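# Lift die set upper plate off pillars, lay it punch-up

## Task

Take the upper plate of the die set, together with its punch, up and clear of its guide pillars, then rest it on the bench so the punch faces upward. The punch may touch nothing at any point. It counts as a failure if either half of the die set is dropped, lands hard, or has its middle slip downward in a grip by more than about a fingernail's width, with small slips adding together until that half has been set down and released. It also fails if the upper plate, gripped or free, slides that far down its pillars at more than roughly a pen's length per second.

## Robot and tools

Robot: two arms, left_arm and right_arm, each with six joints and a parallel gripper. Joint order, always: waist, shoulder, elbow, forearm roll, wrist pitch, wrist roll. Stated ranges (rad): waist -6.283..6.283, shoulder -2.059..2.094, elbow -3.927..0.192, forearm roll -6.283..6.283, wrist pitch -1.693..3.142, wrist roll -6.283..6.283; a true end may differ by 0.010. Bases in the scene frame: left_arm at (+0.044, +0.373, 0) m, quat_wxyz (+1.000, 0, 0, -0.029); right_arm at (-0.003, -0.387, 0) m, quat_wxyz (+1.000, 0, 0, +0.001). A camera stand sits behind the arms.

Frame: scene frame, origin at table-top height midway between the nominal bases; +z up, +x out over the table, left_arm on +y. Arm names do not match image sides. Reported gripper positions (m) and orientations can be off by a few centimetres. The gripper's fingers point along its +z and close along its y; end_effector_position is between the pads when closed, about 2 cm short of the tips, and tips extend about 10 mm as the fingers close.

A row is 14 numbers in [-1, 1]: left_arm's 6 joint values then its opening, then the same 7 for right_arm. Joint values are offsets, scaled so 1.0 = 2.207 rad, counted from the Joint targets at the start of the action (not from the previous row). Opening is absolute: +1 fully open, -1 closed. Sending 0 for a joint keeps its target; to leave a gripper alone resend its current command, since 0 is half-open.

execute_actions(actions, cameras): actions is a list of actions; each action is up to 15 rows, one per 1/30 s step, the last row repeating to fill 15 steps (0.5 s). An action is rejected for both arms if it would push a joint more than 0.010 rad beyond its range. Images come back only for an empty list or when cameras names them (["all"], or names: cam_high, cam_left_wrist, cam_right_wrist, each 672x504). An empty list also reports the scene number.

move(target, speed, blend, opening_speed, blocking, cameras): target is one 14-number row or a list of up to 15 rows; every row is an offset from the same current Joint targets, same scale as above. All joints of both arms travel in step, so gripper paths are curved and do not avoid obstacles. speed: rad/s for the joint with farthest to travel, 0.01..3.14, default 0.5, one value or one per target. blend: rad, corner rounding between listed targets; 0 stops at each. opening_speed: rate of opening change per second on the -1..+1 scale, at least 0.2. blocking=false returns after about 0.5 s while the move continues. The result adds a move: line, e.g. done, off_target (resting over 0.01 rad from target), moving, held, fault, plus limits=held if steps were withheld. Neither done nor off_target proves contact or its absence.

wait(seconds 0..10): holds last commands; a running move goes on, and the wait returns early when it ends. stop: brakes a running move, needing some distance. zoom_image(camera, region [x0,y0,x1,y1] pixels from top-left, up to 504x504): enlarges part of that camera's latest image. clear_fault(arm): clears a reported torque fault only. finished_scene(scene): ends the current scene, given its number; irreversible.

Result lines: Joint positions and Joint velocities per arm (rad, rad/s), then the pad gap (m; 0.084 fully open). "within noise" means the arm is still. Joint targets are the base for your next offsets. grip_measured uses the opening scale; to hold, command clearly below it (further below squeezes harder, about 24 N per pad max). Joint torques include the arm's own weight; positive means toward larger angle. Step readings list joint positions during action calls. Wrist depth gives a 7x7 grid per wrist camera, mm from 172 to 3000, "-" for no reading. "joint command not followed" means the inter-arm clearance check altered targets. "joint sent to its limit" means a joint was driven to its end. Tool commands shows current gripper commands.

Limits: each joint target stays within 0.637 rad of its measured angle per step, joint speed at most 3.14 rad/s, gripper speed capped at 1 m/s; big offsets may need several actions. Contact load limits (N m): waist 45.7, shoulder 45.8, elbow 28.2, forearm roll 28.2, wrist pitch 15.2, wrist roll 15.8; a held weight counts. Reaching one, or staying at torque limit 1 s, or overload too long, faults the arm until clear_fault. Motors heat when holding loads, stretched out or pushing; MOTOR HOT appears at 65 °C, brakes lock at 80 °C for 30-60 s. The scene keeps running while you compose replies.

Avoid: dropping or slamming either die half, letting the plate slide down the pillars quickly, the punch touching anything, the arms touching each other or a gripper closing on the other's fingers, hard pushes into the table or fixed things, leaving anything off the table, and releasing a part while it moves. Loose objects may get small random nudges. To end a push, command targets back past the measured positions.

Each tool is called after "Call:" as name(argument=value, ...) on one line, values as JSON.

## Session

Call:
execute_actions(actions=[])

Call:
zoom_image(camera="cam_high", region=[168, 100, 504, 352])

Scene clock: 0.00 s.
left_arm: end_effector_position=(+0.2538, -0.0033, +0.2746) grip_measured=+1.00 end_effector_quat_wxyz=(-0.352, -0.174, +0.796, -0.460) | right_arm: end_effector_position=(+0.0158, -0.6260, +0.1846) grip_measured=+1.00 end_effector_quat_wxyz=(+0.661, -0.622, -0.334, -0.254)
Joint positions: left_arm=[-0.48 -0.27 -0.619 -1.366 1.287 2.909 0.084] | right_arm=[-1.465 0.618 -1.332 -0.027 2.288 -2.448 0.084]
Joint velocities: within noise
Joint torques (N m): no reading
Wrist depth (mm): cam_left_wrist=[2348 2547 2771 - 2760 2556 2235 / 2286 608 2706 - 2510 2575 2448 / 629 593 547 547 2738 2614 2654 / 2242 805 494 520 - 2664 2483 / 2206 940 770 557 563 755 638 / 2199 2364 2547 868 577 597 549 / 2151 2333 2448 774 638 561 495] | cam_right_wrist=[- 256 265 315 306 - - / - 284 319 312 315 - 1207 / - - 318 319 1064 1168 815 / - - - 323 333 800 644 / - - - 340 329 566 539 / - - - 759 341 340 445 / 2727 - - 617 358 340 348]
Joint targets: left_arm=[-0.480 -0.270 -0.619 -1.366 1.287 2.909] | right_arm=[-1.465 0.618 -1.332 -0.027 2.288 -2.448]
Tool commands: left_gripper/opening=+1.0 right_gripper/opening=+1.0

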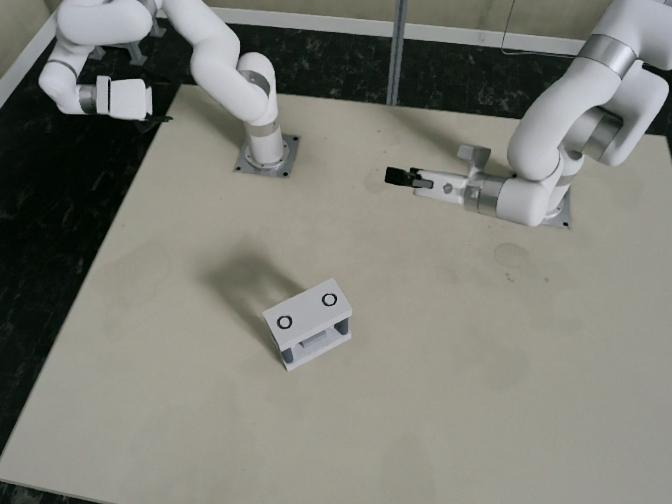

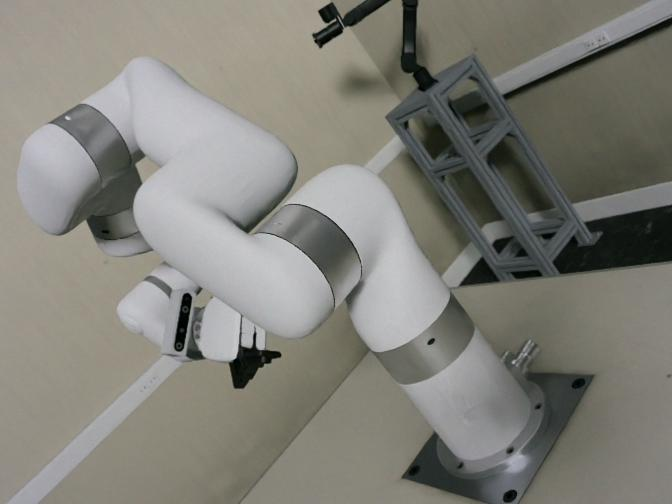

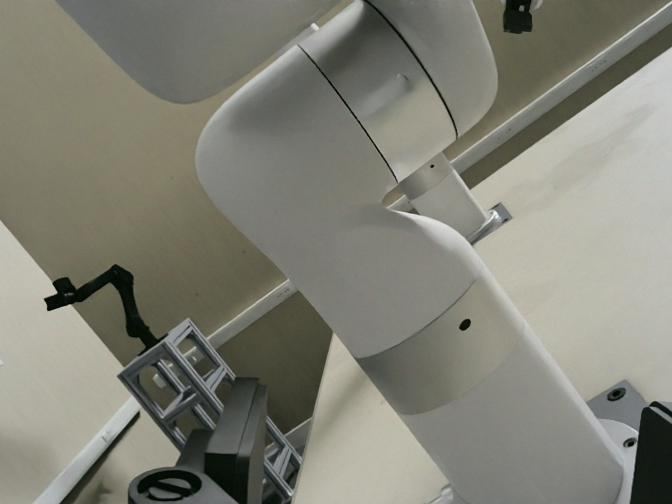

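Scaled by 1.500.

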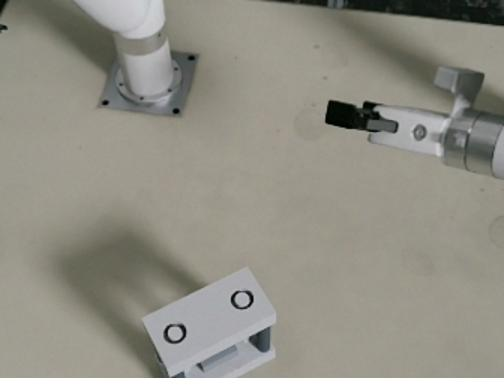

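Call:
move(target=[0.3055,0.3671,-0.1638,0.0717,0.2037,-0.0803,1, 0.8432,-0.1132,-0.2100,0.0122,-0.3900,0.2812,1], speed=1.0, cameras=["all"])

Call:
zoom_image(camera="cam_left_wrist", region=[200, 200, 672, 504])

Scene clock: 72.10 s.
left_arm: end_effector_position=(+0.4123, +0.1778, +0.1369) grip_measured=+1.00 end_effector_quat_wxyz=(+0.561, +0.431, -0.561, +0.430) | right_arm: end_effector_position=(+0.5299, -0.1632, +0.2893) grip_measured=+1.00 end_effector_quat_wxyz=(+0.000, +0.443, +0.897, +0.000)
Joint positions: left_arm=[0.194 0.54 -0.981 -1.208 1.736 2.732 0.084] | right_arm=[0.395 0.368 -1.796 0 1.427 -1.828 0.084]
Joint torques (N m): left_arm=[1.27 -18.07 -10.58 -0.17 3.39 -0.13] | right_arm=[1.37 -24.35 -22.24 0.72 -1.84 0.4]
Wrist depth (mm): cam_left_wrist=[412 455 2760 2863 725 631 - / 406 457 2717 2816 2911 724 - / 2519 2538 2675 2782 2874 728 679 / 2465 2547 2654 2749 2863 - 686 / 2465 2519 2614 2717 2828 756 747 / 380 389 2585 2664 2771 750 2556 / 402 370 850 859 877 772 757] | cam_right_wrist=[395 397 398 400 402 402 406 / 401 402 404 405 404 409 410 / 408 408 411 254 256 415 417 / 413 416 417 258 259 421 424 / 420 421 424 262 262 428 429 / 426 427 430 266 268 434 435 / - - - 271 271 442 445]
Joint targets: left_arm=[0.194 0.540 -0.981 -1.208 1.736 2.732] | right_arm=[0.396 0.368 -1.796 0.000 1.427 -1.828]
move: done

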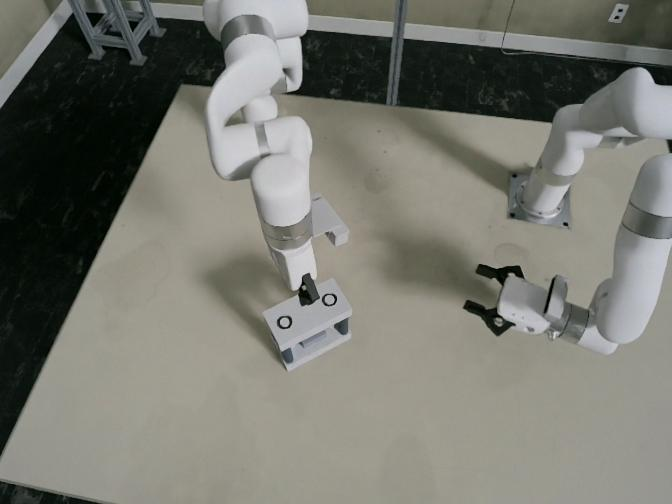

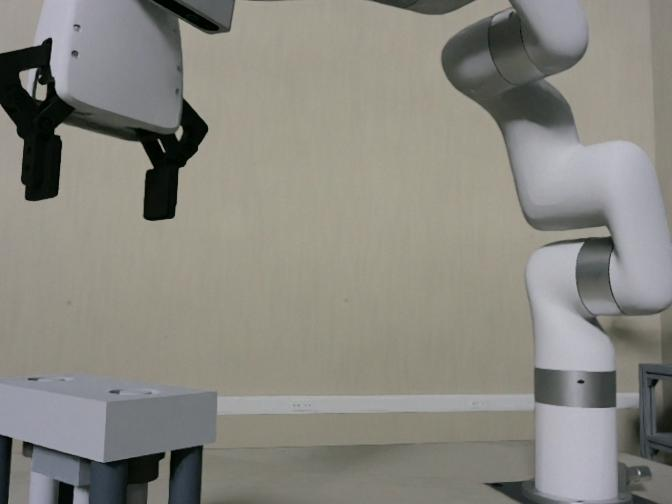

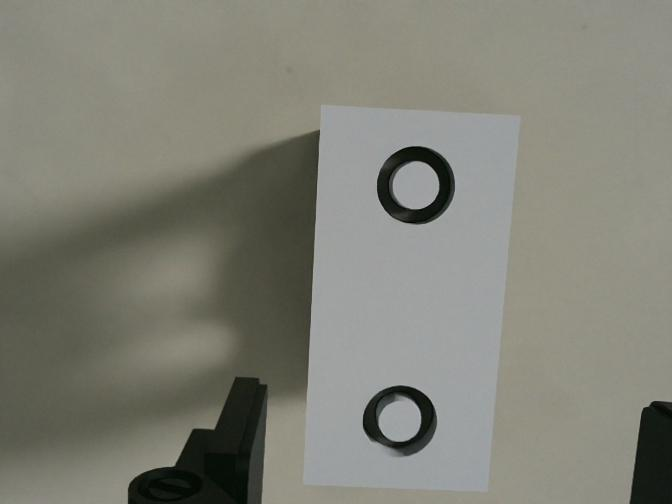

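Scaled by 1.068.

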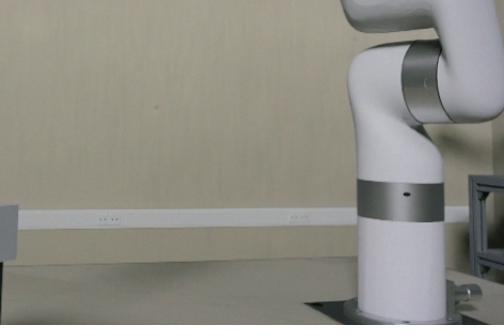

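Call:
move(target=[[0,0,0,0,0,0,1, 0.0084,0.0077,0.0529,0,-0.0607,0.0017,1],[0,0,0,0,0,0,1, 0.0084,0.0199,0.1067,0,-0.1267,0.0017,1]], speed=[0.4,0.3], blend=0.01, cameras=["cam_right_wrist"])

Call:
zoom_image(camera="cam_right_wrist", region=[150, 336, 374, 504])

Call:
zoom_image(camera="cam_right_wrist", region=[448, 336, 672, 504])

Scene clock: 106.07 s.
left_arm: end_effector_position=(+0.4123, +0.1778, +0.1369) grip_measured=+1.00 end_effector_quat_wxyz=(+0.561, +0.431, -0.561, +0.430) | right_arm: end_effector_position=(+0.5301, -0.1514, +0.1849) grip_measured=+1.00 end_effector_quat_wxyz=(+0.000, +0.436, +0.900, +0.000)
Joint positions: left_arm=[0.194 0.54 -0.981 -1.208 1.736 2.732 0.084] | right_arm=[0.414 0.412 -1.56 0 1.148 -1.824 0.084]
Joint torques (N m): left_arm=[1.11 -17.83 -10.44 -0.22 3.29 -0.19] | right_arm=[1.75 -21.89 -19.79 0.49 -1.75 0.39]
Wrist depth (mm): cam_left_wrist=[406 428 461 574 622 620 - / 398 434 2675 2805 2911 722 - / 388 441 2675 2793 2886 722 678 / 386 442 2664 2738 2874 779 685 / 2381 462 2634 2717 2816 757 747 / 380 389 2556 2675 2816 751 2528 / 402 371 850 861 875 778 760] | cam_right_wrist=[297 297 299 300 302 302 305 / 301 302 302 303 305 306 308 / 305 307 - - - - 313 / 310 310 - - - - 318 / 315 315 - - - - 322 / 318 320 - - - - 327 / - - - - - - 332]
Joint targets: left_arm=[0.194 0.540 -0.981 -1.208 1.736 2.732] | right_arm=[0.414 0.412 -1.560 0.000 1.148 -1.824]
move: done
Images, in order (width x height): cam_right_wrist 672x504.

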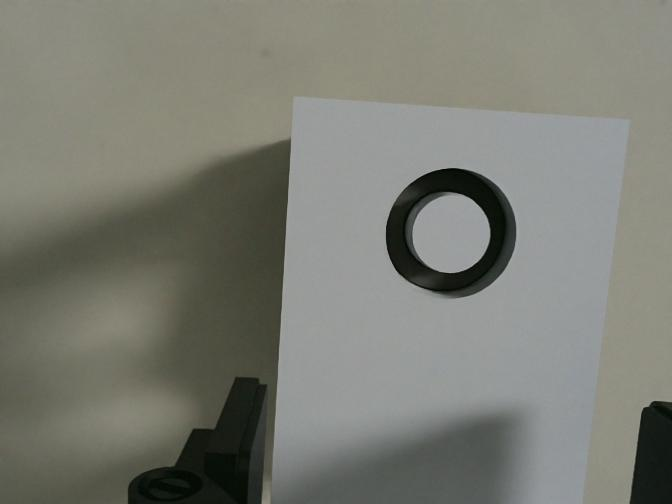

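Scaled by 2.250.

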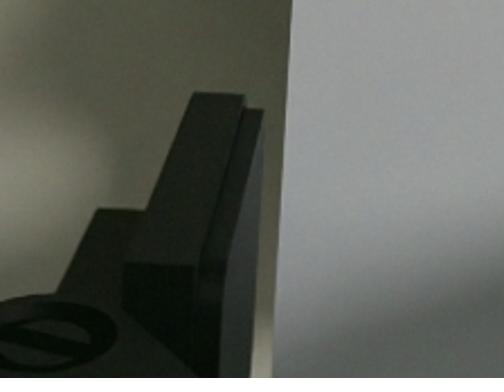

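Scaled by 2.250.

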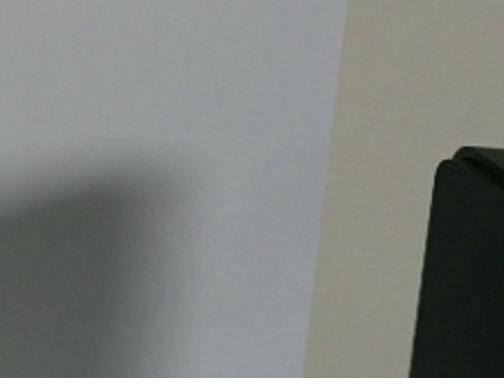

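Call:
move(target=[0,0,0,0,0,0,1, -0.0002,0.0020,0.0117,0,-0.0136,-0.0030,1], speed=0.1, cameras=["cam_right_wrist"])

Call:
zoom_image(camera="cam_right_wrist", region=[150, 336, 374, 504])

Call:
zoom_image(camera="cam_right_wrist", region=[448, 336, 672, 504])

Scene clock: 129.63 s.
left_arm: end_effector_position=(+0.4123, +0.1778, +0.1369) grip_measured=+1.00 end_effector_quat_wxyz=(+0.561, +0.431, -0.561, +0.430) | right_arm: end_effector_position=(+0.5290, -0.1521, +0.1738) grip_measured=+1.00 end_effector_quat_wxyz=(+0.000, +0.433, +0.901, +0.000)
Joint positions: left_arm=[0.194 0.54 -0.981 -1.208 1.736 2.732 0.084] | right_arm=[0.414 0.417 -1.534 0 1.118 -1.83 0.084]
Joint torques (N m): left_arm=[1.19 -17.79 -10.39 -0.19 3.21 -0.13] | right_arm=[-1.59 -21.83 -19.89 0.13 -1.87 -0.26]
Wrist depth (mm): cam_left_wrist=[408 424 451 571 612 619 - / 401 434 2685 2805 2899 722 - / 390 440 2675 2805 2851 720 677 / 384 440 2644 2738 2886 779 684 / 379 462 2624 2706 2805 755 747 / 378 389 2566 2654 2793 751 2538 / 402 371 849 862 876 774 759] | cam_right_wrist=[287 287 288 289 289 292 293 / 290 291 290 292 293 295 297 / 295 295 - - - - 303 / 299 300 - - - - 306 / 303 305 - - - - 312 / 306 309 - - - - 315 / - - - - - - 321]
Joint targets: left_arm=[0.194 0.540 -0.981 -1.208 1.736 2.732] | right_arm=[0.414 0.417 -1.534 0.000 1.118 -1.830]
move: done
Images, in order (width x height): cam_right_wrist 672x504.

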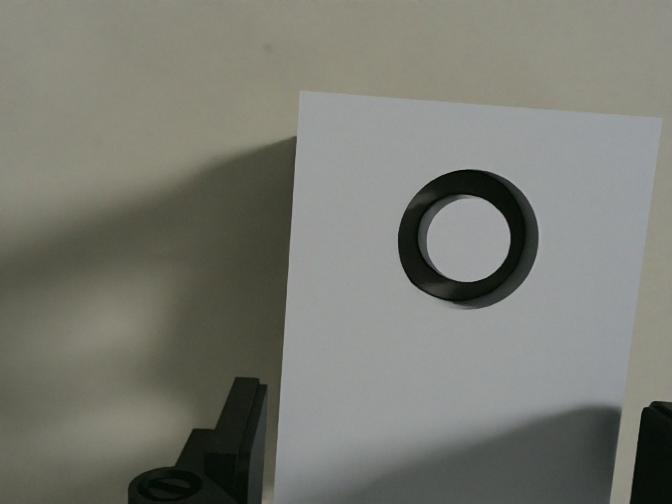

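Scaled by 2.250.

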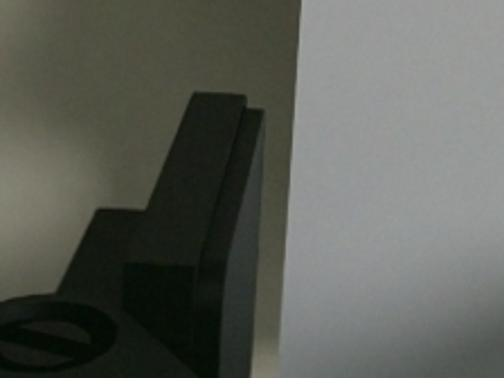

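Scaled by 2.250.

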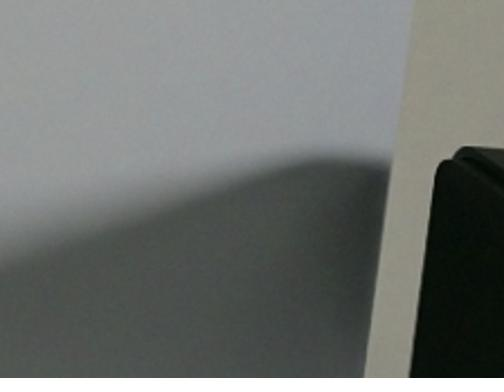

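Call:
move(target=[0,0,0,0,0,0,1, 0.0001,0.0061,0.0095,0,-0.0156,0,1], speed=0.06, cameras=["cam_right_wrist"])

Call:
zoom_image(camera="cam_right_wrist", region=[150, 336, 374, 504])

Call:
zoom_image(camera="cam_right_wrist", region=[448, 336, 672, 504])

Scene clock: 146.33 s.
left_arm: end_effector_position=(+0.4123, +0.1778, +0.1369) grip_measured=+1.00 end_effector_quat_wxyz=(+0.561, +0.431, -0.561, +0.430) | right_arm: end_effector_position=(+0.5292, -0.1519, +0.1598) grip_measured=+1.00 end_effector_quat_wxyz=(+0.000, +0.433, +0.901, +0.000)
Joint positions: left_arm=[0.194 0.54 -0.981 -1.208 1.736 2.732 0.084] | right_arm=[0.414 0.43 -1.513 0 1.083 -1.83 0.084]
Joint torques (N m): left_arm=[1.36 -18.1 -10.35 -0.47 3.11 -0.07] | right_arm=[1.81 -21.73 -19.82 -0.08 -1.73 -0.24]
Wrist depth (mm): cam_left_wrist=[408 422 449 561 604 619 - / 402 433 2634 2793 2899 719 - / 392 436 2634 2749 2923 720 673 / 384 440 2664 2760 2839 778 686 / 384 453 2634 2717 2839 759 747 / 375 389 2566 2675 2771 749 2547 / 402 370 848 862 874 775 756] | cam_right_wrist=[273 273 274 276 277 278 280 / 277 275 278 278 280 281 283 / 281 281 - - - - - / 285 286 - - - - 293 / 288 291 - - - - 297 / 292 - - - - - 301 / - - - - - - -]
Joint targets: left_arm=[0.194 0.540 -0.981 -1.208 1.736 2.732] | right_arm=[0.414 0.430 -1.513 0.000 1.083 -1.830]
move: done
Images, in order (width x height): cam_right_wrist 672x504.

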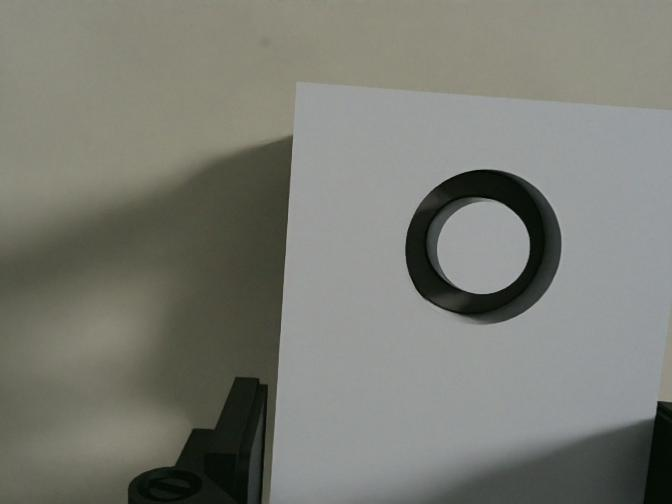

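Scaled by 2.250.

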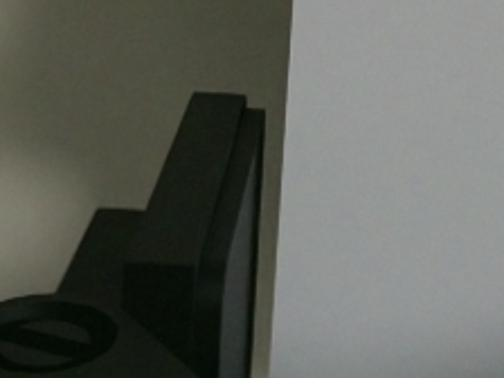

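Scaled by 2.250.

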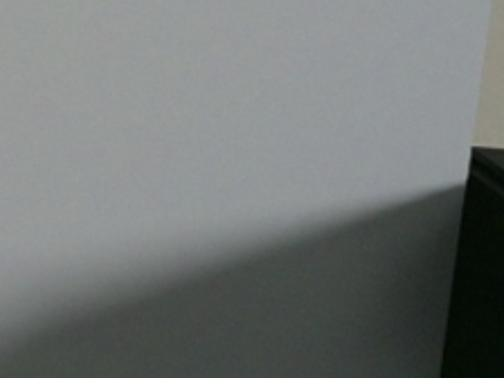

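Call:
move(target=[[0,0,0,0,0,0,1, 0.0001,0.0067,0.0073,0,-0.0141,0,1],[0,0,0,0,0,0,1, 0.0001,0.0133,0.0150,0,-0.0284,0,1]], speed=0.07, blend=0.003, cameras=["cam_right_wrist"])

Scene clock: 292.17 s.
left_arm: end_effector_position=(+0.4123, +0.1778, +0.1369) grip_measured=+1.00 end_effector_quat_wxyz=(+0.561, +0.431, -0.561, +0.430) | right_arm: end_effector_position=(+0.5296, -0.1516, +0.1339) grip_measured=+1.00 end_effector_quat_wxyz=(+0.000, +0.433, +0.901, +0.000)
Joint positions: left_arm=[0.194 0.54 -0.981 -1.208 1.736 2.732 0.084] | right_arm=[0.414 0.459 -1.48 0 1.021 -1.83 0.084]
Joint torques (N m): left_arm=[1.27 -18.04 -10.12 -0.39 3.05 -0.17] | right_arm=[1.51 -22.3 -19.33 -0.01 -1.87 -0.2]
Wrist depth (mm): cam_left_wrist=[407 420 566 546 593 600 - / 401 422 459 2782 2874 721 - / 395 438 2664 2793 2911 717 671 / 385 439 2664 2738 2886 762 685 / 383 439 2644 2706 2828 756 747 / 370 383 2585 2644 2782 750 2538 / 385 371 845 862 874 778 757] | cam_right_wrist=[248 249 249 251 252 253 254 / 251 - - - - - - / 255 - - - - - - / 259 - - - - - - / 263 - - - - - - / 267 - - - - - - / - - - - - - -]
Joint targets: left_arm=[0.194 0.540 -0.981 -1.208 1.736 2.732] | right_arm=[0.414 0.460 -1.480 0.000 1.021 -1.830]
move: done
Images, in order (width x height): cam_right_wrist 672x504.

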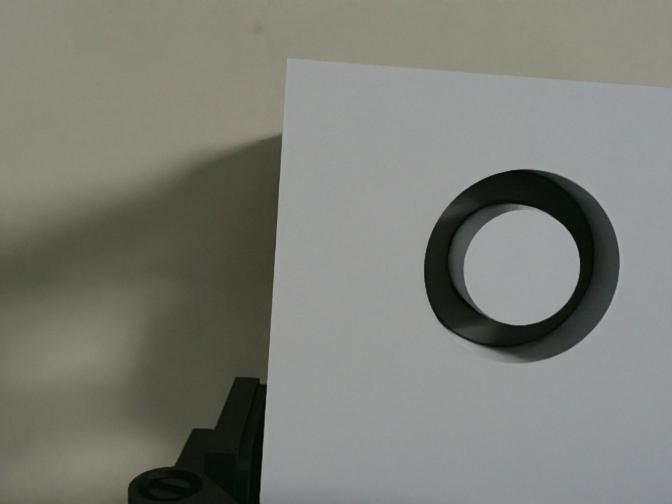

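Call:
move(target=[[0,0,0,0,0,0,1, 0,0,0,0,0,0,-1],[0,0,0,0,0,0,1, 0,-0.0041,-0.0046,0,0.0087,0,-1]], speed=[0.1,0.05], opening_speed=0.4, cameras=["cam_right_wrist"])

Scene clock: 302.87 s.
left_arm: end_effector_position=(+0.4123, +0.1778, +0.1369) grip_measured=+1.00 end_effector_quat_wxyz=(+0.561, +0.431, -0.561, +0.430) | right_arm: end_effector_position=(+0.5296, -0.1516, +0.1417) grip_measured=+0.89 end_effector_quat_wxyz=(+0.000, +0.433, +0.901, +0.000)
Joint positions: left_arm=[0.194 0.54 -0.981 -1.208 1.736 2.732 0.084] | right_arm=[0.414 0.451 -1.49 0 1.04 -1.83 0.08]
Joint torques (N m): left_arm=[1.32 -18.11 -9.85 -0.32 2.95 -0.17] | right_arm=[1.78 -33.74 -29.57 0.13 -1.46 -0.15]
Wrist depth (mm): cam_left_wrist=[407 420 448 550 587 608 - / 400 423 519 2816 2911 722 - / 396 436 2696 2828 2899 716 672 / 384 439 2654 2771 2874 761 686 / 383 439 2634 2727 2886 759 746 / 370 369 2556 2685 2782 750 2538 / 387 376 851 863 876 777 757] | cam_right_wrist=[255 256 257 258 259 260 261 / 259 - - - - - - / 263 - - - - - - / 266 - - - - - - / 271 - - - - - - / 274 - - - - - - / - - - - - - -]
Joint targets: left_arm=[0.194 0.540 -0.981 -1.208 1.736 2.732] | right_arm=[0.414 0.450 -1.490 0.000 1.040 -1.830]
move: done
Images, in order (width x height): cam_right_wrist 672x504.

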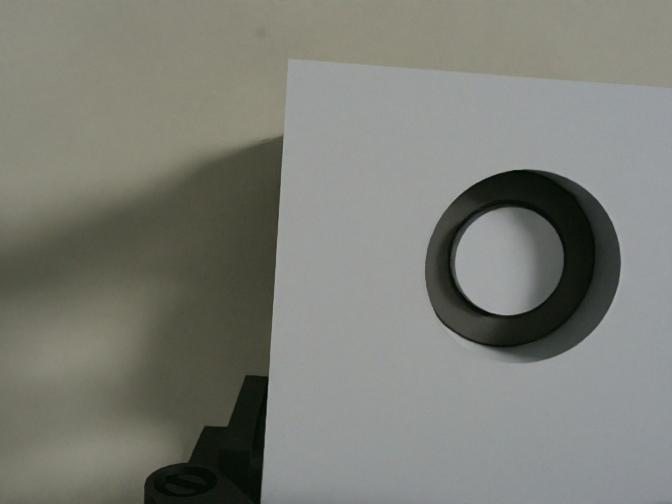

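Call:
move(target=[[0,0,0,0,0,0,1, 0,-0.0049,-0.0062,0,0.0111,0,-1],[0,0,0,0,0,0,1, 0,-0.0102,-0.0143,0,0.0245,0,-1],[0,0,0,0,0,0,1, 0,-0.0178,-0.0295,0,0.0473,0,-1],[0,0,0,0,0,0,1, 0,-0.0263,-0.0564,0,0.0827,0,-1],[0,0,0,0,0,0,1, 0,-0.0308,-0.0887,0,0.1195,0.15,-1],[0,0,0,0,0,0,1, 0,-0.0298,-0.1417,0,0.1715,0.4643,-1]], speed=[0.08,0.1,0.15,0.2,0.4,0.6], blend=[0.004,0.004,0.004,0.01,0.05,0])

Call:
move(target=[[0,0,0,0,0,0,1, 0.0394,-0.0152,0.0211,0,-0.0059,0,-1],[0,0,0,0,0,0,1, 0.0629,-0.1839,0.3371,0.2374,-0.3014,-0.1250,-1],[0,0,0,0,0,0,1, 0.0902,-0.1842,0.4826,0.8226,-0.3675,-0.6590,-1]], speed=[0.4,0.5,0.6], blend=[0.04,0.05,0], cameras=["cam_high"])

Scene clock: 314.43 s.
left_arm: end_effector_position=(+0.4123, +0.1778, +0.1369) grip_measured=+1.00 end_effector_quat_wxyz=(+0.561, +0.431, -0.561, +0.430) | right_arm: end_effector_position=(+0.5296, -0.1516, +0.2838) grip_measured=+0.89 end_effector_quat_wxyz=(+0.000, +0.819, +0.574, +0.000)
Joint positions: left_arm=[0.194 0.54 -0.981 -1.208 1.736 2.732 0.084] | right_arm=[0.414 0.385 -1.803 0 1.418 -0.806 0.08]
Joint torques (N m): left_arm=[1.1 -18.34 -9.88 -0.49 2.93 -0.24] | right_arm=[-1.01 -29.98 -31.82 0.26 -2.47 0.37]
Wrist depth (mm): cam_left_wrist=[420 417 2738 2874 723 627 - / 416 415 2685 2805 2911 725 - / 355 413 2654 2782 2874 724 680 / 2474 2510 2654 2760 2874 - 686 / 2431 2538 2644 2717 2828 755 748 / 2405 2474 2614 2685 2805 751 2547 / 433 377 849 858 872 777 756] | cam_right_wrist=[390 391 393 395 395 397 399 / - - - - - - - / - - - - - - - / - - - - - - - / - - - - - - - / - - - - - - - / - - - - - - -]
Joint targets: left_arm=[0.194 0.540 -0.981 -1.208 1.736 2.732] | right_arm=[0.414 0.385 -1.803 0.000 1.418 -0.806]
move: done

Scene clock: 318.77 s.
left_arm: end_effector_position=(+0.4123, +0.1778, +0.1369) grip_measured=+1.00 end_effector_quat_wxyz=(+0.561, +0.431, -0.561, +0.430) | right_arm: end_effector_position=(+0.3807, -0.0194, +0.1901) grip_measured=+0.89 end_effector_quat_wxyz=(-0.304, +0.687, +0.527, +0.397)
Joint positions: left_arm=[0.194 0.54 -0.981 -1.208 1.736 2.732 0.084] | right_arm=[0.613 -0.022 -0.738 1.815 0.607 -2.26 0.08]
Joint torques (N m): left_arm=[0.94 -18.07 -9.76 -0.66 3 -0.22] | right_arm=[1.75 -23.85 -28.24 1.87 1.51 -0.32]
Wrist depth (mm): cam_left_wrist=[2528 2644 2771 2851 2911 622 701 / 2528 2595 2696 2793 506 756 - / 2501 2614 2675 482 514 756 719 / 2510 2528 - 296 303 - 695 / 2431 2474 359 310 318 752 739 / 2397 2501 - 303 343 750 2528 / 432 377 751 755 773 774 758] | cam_right_wrist=[2381 2414 2474 427 2717 2749 - / - - - - - - - / - - - - - - - / - - - - - - - / - - - - - - - / - - - - - - - / - - - - - - -]
Joint targets: left_arm=[0.194 0.540 -0.981 -1.208 1.736 2.732] | right_arm=[0.613 -0.022 -0.738 1.815 0.607 -2.260]
move: done
Images, in order (width x height): cam_high 672x504.

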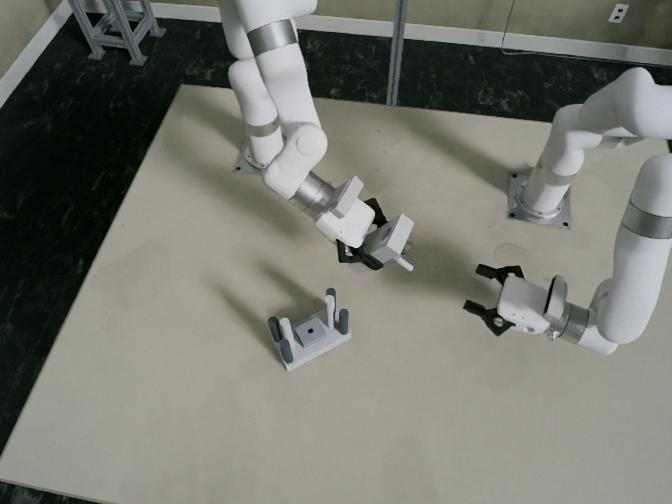

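Call:
move(target=[[0,0,0,0,0,0,1, -0.0694,0.2100,0.0327,0.2115,0.3695,-0.3227,-1],[0,0,0,0,0,0,1, -0.0710,0.2315,0.0245,0.2113,0.3783,-0.3326,-1]], speed=[0.5,0.12], blend=[0.01,0], cameras=["cam_high","cam_left_wrist","cam_right_wrist"])

Scene clock: 328.57 s.
left_arm: end_effector_position=(+0.4123, +0.1778, +0.1369) grip_measured=+1.00 end_effector_quat_wxyz=(+0.561, +0.431, -0.561, +0.430) | right_arm: end_effector_position=(+0.3625, -0.0040, +0.0967) grip_measured=+0.89 end_effector_quat_wxyz=(-0.430, +0.561, +0.430, +0.561)
Joint positions: left_arm=[0.194 0.54 -0.981 -1.208 1.736 2.732 0.084] | right_arm=[0.457 0.489 -0.684 2.282 1.442 -2.994 0.08]
Joint torques (N m): left_arm=[0.93 -18.5 -9.92 -0.73 2.96 -0.14] | right_arm=[-1.4 -23.07 -18.77 1.1 6.01 -0.3]
Wrist depth (mm): cam_left_wrist=[2556 2644 2738 2851 - 578 - / 2510 2595 2717 2816 576 612 - / 2501 2575 2675 2717 568 713 672 / 2510 2547 2675 2771 570 762 688 / 2439 2501 2585 2717 547 757 747 / 2381 2492 2547 312 312 745 2566 / 433 377 840 308 306 739 757] | cam_right_wrist=[2340 2397 2439 2528 2727 2816 - / - - - - - - - / - - - - - - - / - - - - - - - / - - - - - - - / - - - - - - - / - - - - - - -]
Joint targets: left_arm=[0.194 0.540 -0.981 -1.208 1.736 2.732] | right_arm=[0.457 0.489 -0.684 2.282 1.442 -2.994]
move: done

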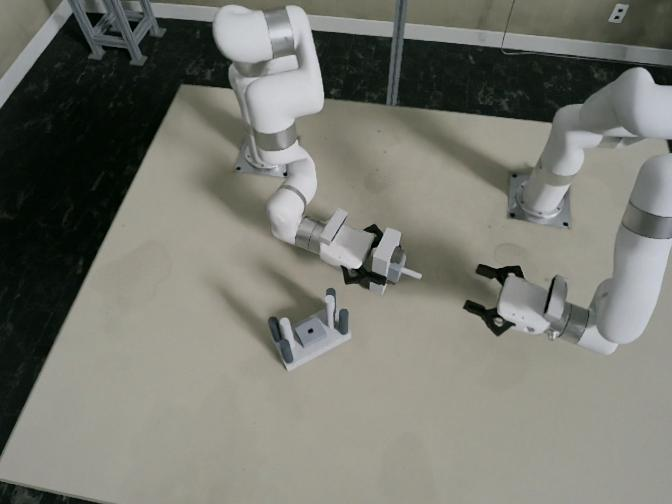

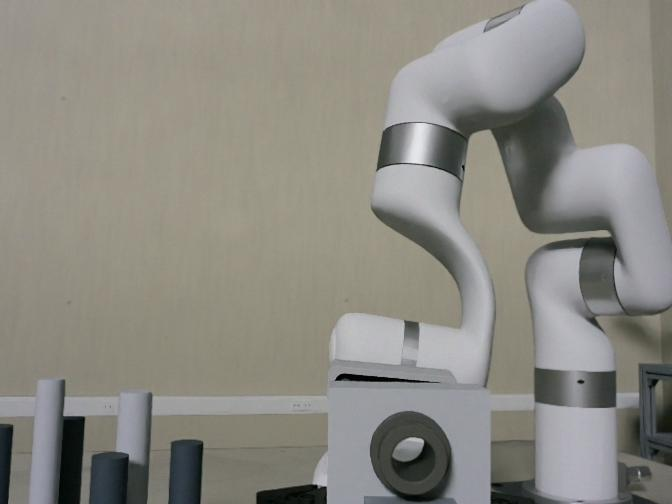

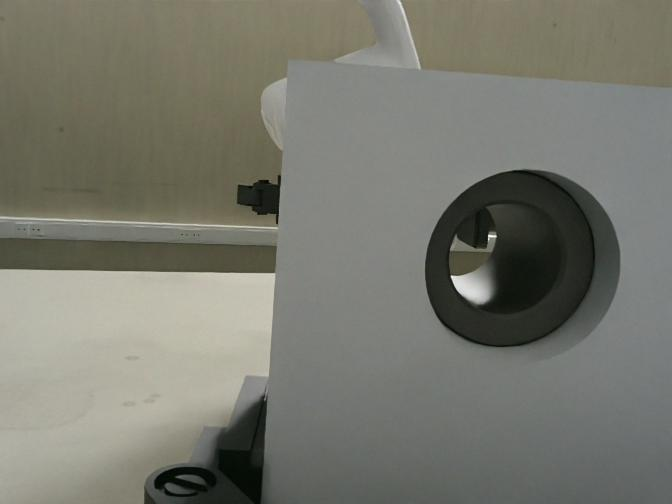

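Call:
move(target=[[0,0,0,0,0,0,1, -0.0011,0.0149,-0.0057,-0.0002,0.0061,-0.0069,-1]], speed=0.05)

Call:
move(target=[[0,0,0,0,0,0,1, -0.0003,0.0041,-0.0016,0,0.0017,-0.0019,-1]], speed=0.02)

Call:
move(target=[[0,0,0,0,0,0,1, -0.0002,0.0025,-0.0010,0,0.0010,-0.0011,-1]], speed=0.02)

Scene clock: 335.63 s.
left_arm: end_effector_position=(+0.4123, +0.1778, +0.1369) grip_measured=+1.00 end_effector_quat_wxyz=(+0.561, +0.431, -0.561, +0.430) | right_arm: end_effector_position=(+0.3624, -0.0041, +0.0876) grip_measured=+0.89 end_effector_quat_wxyz=(-0.430, +0.561, +0.430, +0.561)
Joint positions: left_arm=[0.194 0.54 -0.981 -1.208 1.736 2.732 0.084] | right_arm=[0.454 0.522 -0.697 2.281 1.455 -3.009 0.08]
Joint torques (N m): left_arm=[1.13 -18.54 -9.82 -0.83 2.94 -0.18] | right_arm=[-1.55 -22.93 -18.21 0.5 5.9 -0.33]
Wrist depth (mm): cam_left_wrist=[2538 2644 2749 2851 - 580 - / 2538 2604 2696 2738 566 579 - / 2519 2575 2664 2717 568 710 667 / 2465 2556 2634 2738 574 761 683 / 2448 2538 2624 2749 547 756 747 / 2381 2474 2595 528 527 751 2556 / 433 377 843 308 290 741 758] | cam_right_wrist=[2333 2397 2519 538 2675 2851 - / - - - - - - - / - - - - - - - / - - - - 2793 - - / - - - - - - - / - - - - - - - / - - - - - - -]
Joint targets: left_arm=[0.194 0.540 -0.981 -1.208 1.736 2.732] | right_arm=[0.454 0.522 -0.697 2.281 1.455 -3.009]
move: done

Scene clock: 336.37 s.
left_arm: end_effector_position=(+0.4123, +0.1778, +0.1369) grip_measured=+1.00 end_effector_quat_wxyz=(+0.561, +0.431, -0.561, +0.430) | right_arm: end_effector_position=(+0.3624, -0.0041, +0.0851) grip_measured=+0.89 end_effector_quat_wxyz=(-0.430, +0.561, +0.430, +0.561)
Joint positions: left_arm=[0.194 0.54 -0.981 -1.208 1.736 2.732 0.084] | right_arm=[0.453 0.531 -0.7 2.281 1.459 -3.014 0.08]
Joint torques (N m): left_arm=[1.2 -18.29 -9.79 -0.64 2.89 -0.08] | right_arm=[-1.56 -23.25 -18.21 0.55 5.99 -0.26]
Wrist depth (mm): cam_left_wrist=[2528 2634 2749 2863 - 578 - / 2510 2604 2717 2805 563 579 - / 2492 2585 2654 2717 570 710 669 / 2483 2538 2654 2717 569 760 687 / 2474 2528 2624 2685 545 755 747 / 2381 2457 2575 527 527 747 2538 / 433 378 847 308 300 743 759] | cam_right_wrist=[2294 2364 2538 530 2727 2874 - / - - - - - - - / - - - - - - - / - - - - 2863 - - / - - - - - - - / - - - - - - - / - - - - - - -]
Joint targets: left_arm=[0.194 0.540 -0.981 -1.208 1.736 2.732] | right_arm=[0.453 0.531 -0.700 2.281 1.459 -3.014]
move: done

Scene clock: 337.07 s.
left_arm: end_effector_position=(+0.4123, +0.1778, +0.1369) grip_measured=+1.00 end_effector_quat_wxyz=(+0.561, +0.431, -0.561, +0.430) | right_arm: end_effector_position=(+0.3625, -0.0042, +0.0836) grip_measured=+0.89 end_effector_quat_wxyz=(-0.430, +0.561, +0.430, +0.561)
Joint positions: left_arm=[0.194 0.54 -0.981 -1.208 1.736 2.732 0.084] | right_arm=[0.453 0.536 -0.702 2.281 1.461 -3.016 0.08]
Joint torques (N m): left_arm=[0.96 -18.4 -9.84 -0.69 2.95 -0.14] | right_arm=[-1.28 -23.48 -18.09 0.48 5.98 -0.2]
Wrist depth (mm): cam_left_wrist=[2566 2634 2760 2863 - 580 - / 2528 2585 2706 2793 562 580 - / 2501 2566 2675 2717 569 707 669 / 2501 2556 2644 2738 565 763 686 / 2457 2519 2604 2696 546 756 745 / 2372 2457 2595 530 527 747 2547 / 433 377 845 308 302 743 758] | cam_right_wrist=[2389 2422 2538 525 2717 2863 - / - - - - - - - / - - - - - - - / - - - - 2863 - - / - - - - - - - / - - - - - - - / - - - - - - -]
Joint targets: left_arm=[0.194 0.540 -0.981 -1.208 1.736 2.732] | right_arm=[0.453 0.537 -0.702 2.281 1.461 -3.016]
move: done

Call:
move(target=[[0,0,0,0,0,0,1, -0.0002,0.0022,-0.0008,0,0.0009,-0.0010,-1]], speed=0.02)

Call:
move(target=[[0,0,0,0,0,0,1, -0.0001,0.0020,-0.0008,0,0.0008,-0.0009,-1]], speed=0.02)

Call:
move(target=[[0,0,0,0,0,0,1, -0.0001,0.0017,-0.0006,0,0.0007,-0.0008,-1]], speed=0.02)

Scene clock: 342.87 s.
left_arm: end_effector_position=(+0.4123, +0.1778, +0.1369) grip_measured=+1.00 end_effector_quat_wxyz=(+0.561, +0.431, -0.561, +0.430) | right_arm: end_effector_position=(+0.3625, -0.0042, +0.0825) grip_measured=+0.89 end_effector_quat_wxyz=(-0.430, +0.561, +0.430, +0.561)
Joint positions: left_arm=[0.194 0.54 -0.981 -1.208 1.736 2.732 0.084] | right_arm=[0.453 0.541 -0.704 2.281 1.464 -3.018 0.08]
Joint torques (N m): left_arm=[1.06 -18.41 -9.95 -0.77 2.84 -0.13] | right_arm=[-1.69 -17.9 -14.01 0.54 2.95 0.01]
Wrist depth (mm): cam_left_wrist=[2538 2644 2717 2851 - 581 - / 2528 2604 2727 2816 560 579 - / 2492 2575 2675 2738 569 707 669 / 2492 2575 2634 2760 562 763 688 / 2431 2510 2614 2696 545 756 747 / 2389 2439 2566 528 526 747 2547 / 432 377 844 308 305 745 757] | cam_right_wrist=[2333 2356 2501 527 2685 2923 - / - - - - - - - / - - - - - - - / - - - - 2851 - - / - - - - - - - / - - - - - - - / - - - - - - -]
Joint targets: left_arm=[0.194 0.540 -0.981 -1.208 1.736 2.732] | right_arm=[0.453 0.541 -0.704 2.281 1.463 -3.018]
move: done

Scene clock: 343.57 s.
left_arm: end_effector_position=(+0.4123, +0.1778, +0.1369) grip_measured=+1.00 end_effector_quat_wxyz=(+0.561, +0.431, -0.561, +0.430) | right_arm: end_effector_position=(+0.3624, -0.0042, +0.0813) grip_measured=+0.89 end_effector_quat_wxyz=(-0.430, +0.561, +0.430, +0.561)
Joint positions: left_arm=[0.194 0.54 -0.981 -1.208 1.736 2.732 0.084] | right_arm=[0.452 0.546 -0.706 2.281 1.466 -3.02 0.08]
Joint torques (N m): left_arm=[1.07 -18.55 -10.02 -0.79 2.86 -0.09] | right_arm=[-4.21 -7.05 -7.62 2.97 -3.7 -0.39]
Wrist depth (mm): cam_left_wrist=[2556 2654 2760 2839 - 579 - / 2519 2595 2696 2805 560 579 - / 2528 2595 2696 2696 568 708 665 / 2483 2556 2634 2738 562 762 687 / 2457 2547 2595 2717 545 757 747 / 2389 2483 2566 528 526 747 2519 / 433 377 844 308 304 741 757] | cam_right_wrist=[2340 2474 2422 530 2727 2899 - / - - - - - - - / - - - - - - - / - - - - 2805 - - / - - - - - - - / - - - - - - - / - - - - - - -]
Joint targets: left_arm=[0.194 0.540 -0.981 -1.208 1.736 2.732] | right_arm=[0.452 0.546 -0.706 2.281 1.465 -3.020]
move: done

Scene clock: 344.27 s.
left_arm: end_effector_position=(+0.4123, +0.1778, +0.1369) grip_measured=+1.00 end_effector_quat_wxyz=(+0.561, +0.431, -0.561, +0.430) | right_arm: end_effector_position=(+0.3623, -0.0043, +0.0800) grip_measured=+0.89 end_effector_quat_wxyz=(-0.430, +0.562, +0.430, +0.561)
Joint positions: left_arm=[0.194 0.54 -0.981 -1.208 1.736 2.732 0.084] | right_arm=[0.452 0.549 -0.707 2.281 1.467 -3.022 0.08]
Joint torques (N m): left_arm=[0.99 -18.46 -9.83 -0.8 2.99 -0.16] | right_arm=[-6.55 -2 -3.49 3.64 -6.78 -0.99]
Wrist depth (mm): cam_left_wrist=[2538 2634 2706 2863 - 581 - / 2528 2604 2727 2782 560 579 - / 2457 2604 2664 2727 568 705 667 / 2465 2547 2654 2738 561 761 685 / 2439 2528 2634 2749 545 755 745 / 2389 2465 2575 527 525 749 2575 / 432 378 842 308 304 739 759] | cam_right_wrist=[2414 2397 2547 526 2760 2863 - / - - - - - - - / - - - - - - - / - - - - 2874 - - / - - - - - - - / - - - - - - - / - - - - - - -]
Joint targets: left_arm=[0.194 0.540 -0.981 -1.208 1.736 2.732] | right_arm=[0.452 0.550 -0.707 2.281 1.467 -3.022]
move: done

Call:
move(target=[[0,0,0,0,0,0,1, 0.0001,-0.0021,0.0008,0,-0.0009,0.0010,-1]], speed=0.02, cameras=["cam_left_wrist"])

Call:
zoom_image(camera="cam_left_wrist", region=[280, 350, 560, 504])

Scene clock: 349.33 s.
left_arm: end_effector_position=(+0.4123, +0.1778, +0.1369) grip_measured=+1.00 end_effector_quat_wxyz=(+0.561, +0.431, -0.561, +0.430) | right_arm: end_effector_position=(+0.3624, -0.0044, +0.0808) grip_measured=+0.89 end_effector_quat_wxyz=(-0.430, +0.562, +0.430, +0.561)
Joint positions: left_arm=[0.194 0.54 -0.981 -1.208 1.736 2.732 0.084] | right_arm=[0.452 0.545 -0.705 2.281 1.464 -3.02 0.08]
Joint torques (N m): left_arm=[1.06 -18.56 -9.85 -0.79 2.91 -0.19] | right_arm=[-2.11 -17.24 -6.69 2.09 -0.15 0.48]
Wrist depth (mm): cam_left_wrist=[2556 2644 2760 2863 - 580 - / 2519 2644 2685 2782 560 578 - / 2501 2595 2664 2717 568 705 666 / 2474 2585 2654 2738 561 760 687 / 2448 2519 2595 2727 545 758 747 / 2364 2474 2566 528 525 747 2538 / 432 377 845 308 304 742 757] | cam_right_wrist=[2317 2414 2501 525 2664 2851 - / - - - - - - - / - - - - - - - / - - - - 2851 - - / - - - - - - - / - - - - - - - / - - - - - - -]
Joint targets: left_arm=[0.194 0.540 -0.981 -1.208 1.736 2.732] | right_arm=[0.452 0.545 -0.705 2.281 1.465 -3.020]
move: done
Images, in order (width x height): cam_left_wrist 672x504.

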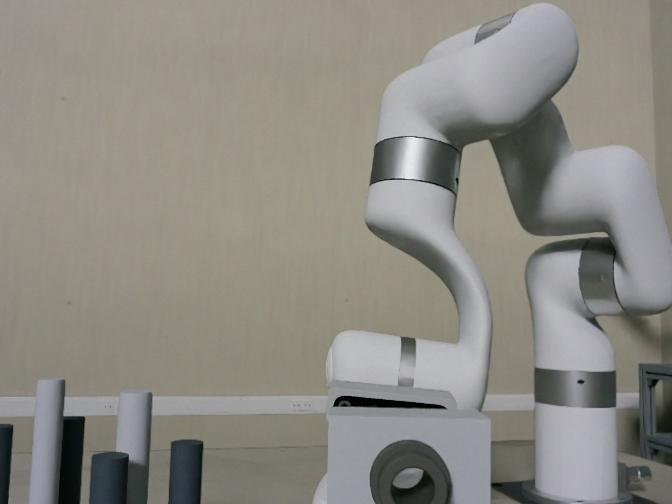

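Scaled by 1.800.

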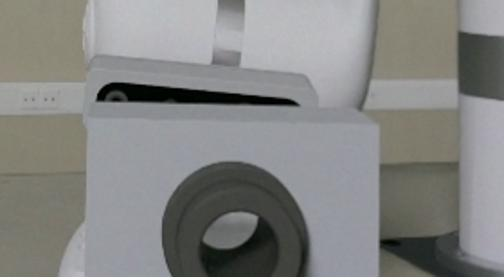

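Call:
move(target=[-0.0642,-0.0247,0.0397,-0.0575,-0.0296,0.0066,1, 0,0,0,0,0,0,-1], speed=0.25, cameras=["cam_left_wrist"])

Call:
zoom_image(camera="cam_left_wrist", region=[280, 336, 560, 504])

Scene clock: 396.93 s.
left_arm: end_effector_position=(+0.3936, +0.1206, +0.1396) grip_measured=+1.00 end_effector_quat_wxyz=(+0.561, +0.431, -0.561, +0.430) | right_arm: end_effector_position=(+0.3624, -0.0043, +0.0812) grip_measured=+0.89 end_effector_quat_wxyz=(-0.430, +0.562, +0.430, +0.561)
Joint positions: left_arm=[0.052 0.486 -0.893 -1.335 1.671 2.746 0.084] | right_arm=[0.452 0.545 -0.705 2.281 1.465 -3.02 0.08]
Joint torques (N m): left_arm=[-1.69 -19.28 -9.3 -2.15 2.6 0.37] | right_arm=[-0.12 -20.87 -10.55 0.43 2.49 0.44]
Wrist depth (mm): cam_left_wrist=[2483 2604 2675 2771 509 497 - / 2465 2566 2654 2727 506 506 - / 2457 2519 2634 2675 505 655 606 / 2431 2501 2566 2696 495 2851 630 / 2405 2457 2575 2644 497 688 673 / 2364 2414 2538 469 472 679 2538 / 318 751 - 250 250 789 681] | cam_right_wrist=[2356 2389 2483 459 2685 2816 - / - - - - - - - / - - - - - - - / - - - - - - - / - - - - - - - / - - - - - - - / - - - - - - -]
Joint targets: left_arm=[0.052 0.486 -0.893 -1.335 1.671 2.746] | right_arm=[0.452 0.545 -0.705 2.281 1.465 -3.020]
move: done
Images, in order (width x height): cam_left_wrist 672x504.

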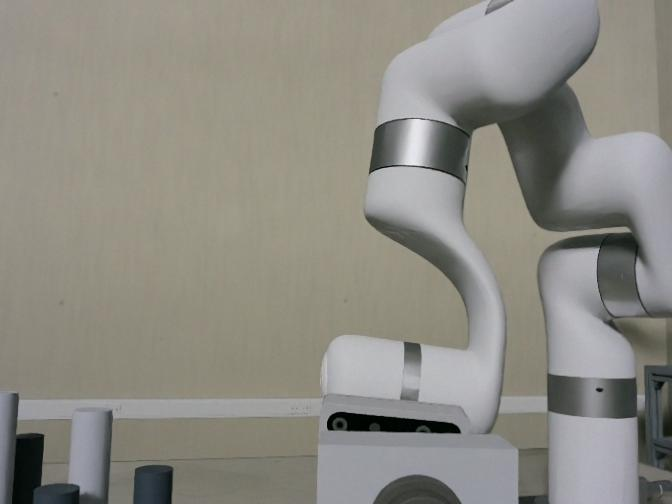

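Scaled by 1.800.

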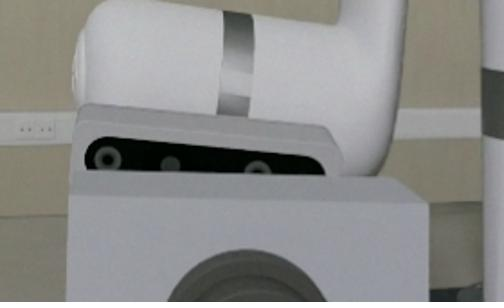

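Call:
move(target=[[-0.0703,-0.0101,0.0181,-0.0644,-0.0281,0.0034,1, 0,0,0,0,0,0,-1],[-0.1064,-0.0118,0.0213,-0.0978,-0.0419,0.0041,1, 0,0,0,0,0,0,-1]], speed=[0.15,0.08], blend=0.005, cameras=["cam_left_wrist","cam_high"])

Call:
zoom_image(camera="cam_left_wrist", region=[240, 384, 600, 504])

Scene clock: 413.13 s.
left_arm: end_effector_position=(+0.3701, +0.0337, +0.1396) grip_measured=+1.00 end_effector_quat_wxyz=(+0.561, +0.430, -0.561, +0.430) | right_arm: end_effector_position=(+0.3624, -0.0043, +0.0812) grip_measured=+0.89 end_effector_quat_wxyz=(-0.430, +0.562, +0.430, +0.561)
Joint positions: left_arm=[-0.182 0.46 -0.846 -1.551 1.578 2.755 0.084] | right_arm=[0.452 0.545 -0.705 2.281 1.465 -3.02 0.08]
Joint torques (N m): left_arm=[-1.12 -19.18 -9.34 -2.11 2.49 0.28] | right_arm=[-0.47 -20.88 -10.45 0.48 2.48 0.62]
Wrist depth (mm): cam_left_wrist=[2431 2519 2595 2654 425 387 - / 2381 2474 2566 2604 418 548 556 / 2356 2405 2538 2585 410 593 552 / 2340 2422 2510 2604 440 412 591 / 2317 2389 2474 2595 2664 406 597 / 2271 2340 2448 384 381 383 580 / 2220 2325 2422 380 384 396 574] | cam_right_wrist=[2309 2397 373 368 373 2839 - / - - - - - - - / - - - - - - - / - - - - - - - / - - - - - - - / - - - - - - - / - - - - - - -]
Joint targets: left_arm=[-0.183 0.460 -0.846 -1.551 1.578 2.755] | right_arm=[0.452 0.545 -0.705 2.281 1.465 -3.020]
move: done
Images, in order (width x height): cam_high 672x504, cam_left_wrist 672x504.

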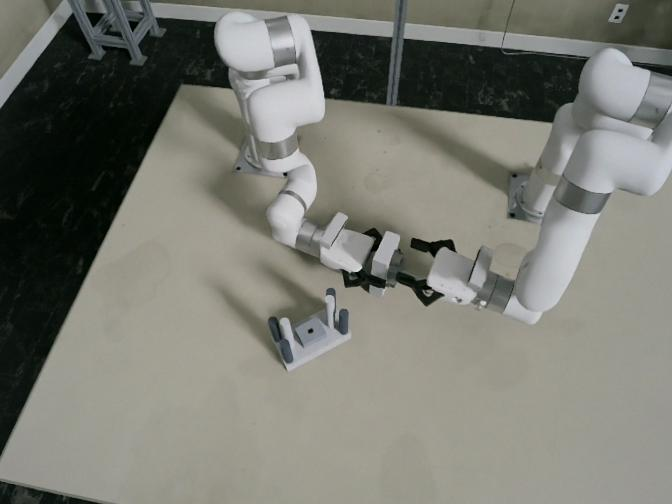

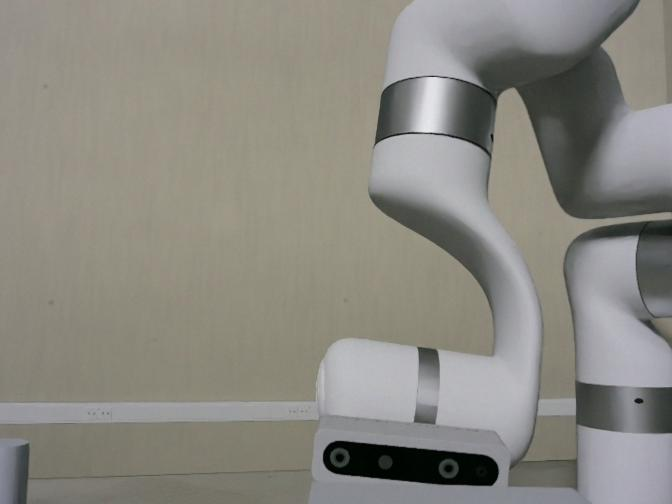

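Scaled by 1.400.

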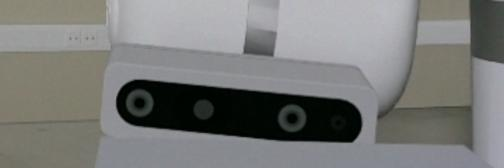

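Call:
move(target=[[-0.0363,0.0006,-0.0011,-0.0338,-0.0137,-0.0002,1, 0,0,0,0,0,0,-1],[-0.0627,0.0025,-0.0043,-0.0580,-0.0238,-0.0009,1, 0,0,0,0,0,0,-1]], speed=0.04, blend=0.003, cameras=["cam_high","cam_right_wrist"])

Call:
zoom_image(camera="cam_high", region=[345, 215, 455, 305])

Scene clock: 422.37 s.
left_arm: end_effector_position=(+0.3567, -0.0166, +0.1395) grip_measured=+1.00 end_effector_quat_wxyz=(+0.561, +0.431, -0.561, +0.430) | right_arm: end_effector_position=(+0.3624, -0.0043, +0.0812) grip_measured=+0.89 end_effector_quat_wxyz=(-0.430, +0.562, +0.430, +0.561)
Joint positions: left_arm=[-0.321 0.465 -0.855 -1.679 1.526 2.753 0.084] | right_arm=[0.452 0.545 -0.705 2.281 1.465 -3.02 0.08]
Joint torques (N m): left_arm=[-1.37 -17.53 -10.99 -1.96 2.53 -0.18] | right_arm=[-0.26 -20.99 -10.56 0.32 2.5 0.41]
Wrist depth (mm): cam_left_wrist=[2372 2474 2547 2614 373 361 499 / 2340 2414 2501 - 364 378 505 / 2333 2397 2474 - 363 379 512 / 2309 2372 2483 2547 2604 362 555 / 2286 2364 2422 2538 2595 356 550 / 2220 2294 2364 333 332 332 533 / 2213 2302 2348 331 331 339 527] | cam_right_wrist=[2271 - 322 316 322 2828 - / - - - - - - - / - - - - - - - / - - - - - - - / - - - - - - - / - - - - - - - / - - - - - - -]
Joint targets: left_arm=[-0.321 0.465 -0.855 -1.679 1.526 2.753] | right_arm=[0.452 0.545 -0.705 2.281 1.465 -3.020]
move: done
Images, in order (width x height): cam_high 672x504, cam_right_wrist 672x504.

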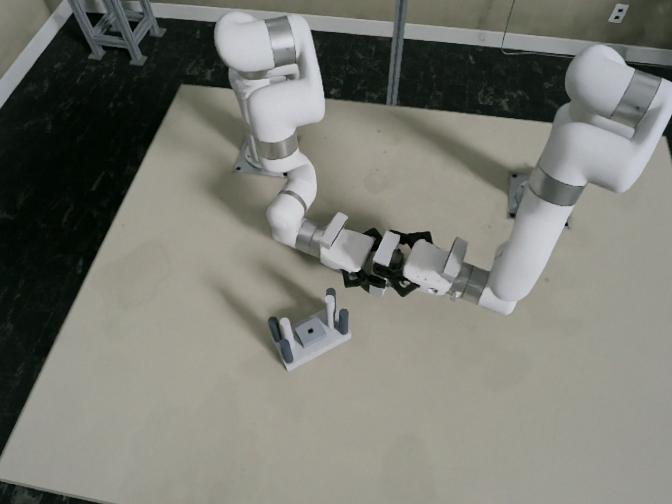

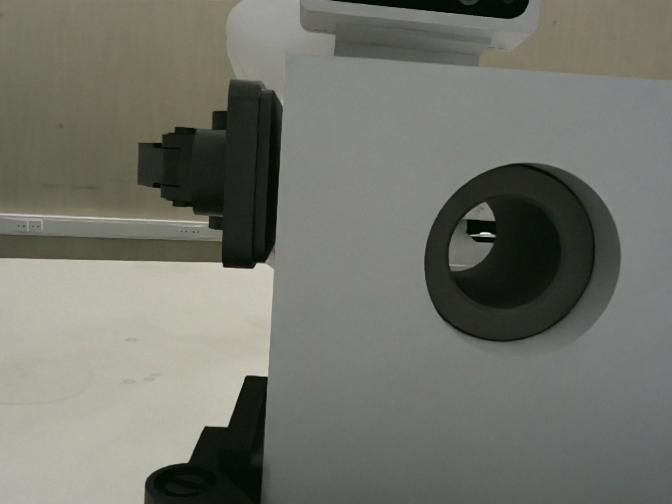

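Scaled by 4.582.

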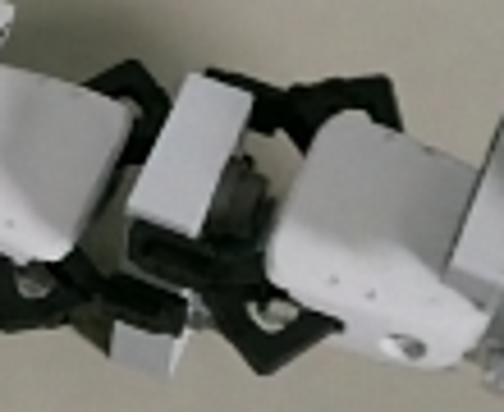

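Call:
move(target=[0,0,0,0,0,0,-1, 0,0,0,0,0,0,-1], opening_speed=0.4)

Scene clock: 435.53 s.
left_arm: end_effector_position=(+0.3567, -0.0167, +0.1395) grip_measured=+0.89 end_effector_quat_wxyz=(+0.561, +0.431, -0.561, +0.430) | right_arm: end_effector_position=(+0.3624, -0.0043, +0.0812) grip_measured=+0.89 end_effector_quat_wxyz=(-0.430, +0.562, +0.430, +0.561)
Joint positions: left_arm=[-0.321 0.465 -0.855 -1.679 1.526 2.753 0.08] | right_arm=[0.452 0.545 -0.705 2.281 1.465 -3.02 0.08]
Joint torques (N m): left_arm=[-4.82 -17.73 -8.11 1.3 5.06 0.5] | right_arm=[-0.24 -18.26 -13.3 1.72 1.83 0.41]
Wrist depth (mm): cam_left_wrist=[2333 2457 2547 2575 373 361 499 / 2325 2422 2528 - 365 378 505 / 2317 2389 2483 - 363 377 511 / 2286 2389 2474 2556 2624 363 550 / 2286 2364 2422 2519 2604 355 550 / 2220 2325 2389 333 332 332 532 / 2206 2302 2356 332 332 340 526] | cam_right_wrist=[2294 - 323 317 322 2816 - / - - - - - - - / - - - - - - - / - - - - - - - / - - - - - - - / - - - - - - - / - - - - - - -]
Joint targets: left_arm=[-0.321 0.465 -0.855 -1.679 1.526 2.753] | right_arm=[0.452 0.545 -0.705 2.281 1.465 -3.020]
move: done


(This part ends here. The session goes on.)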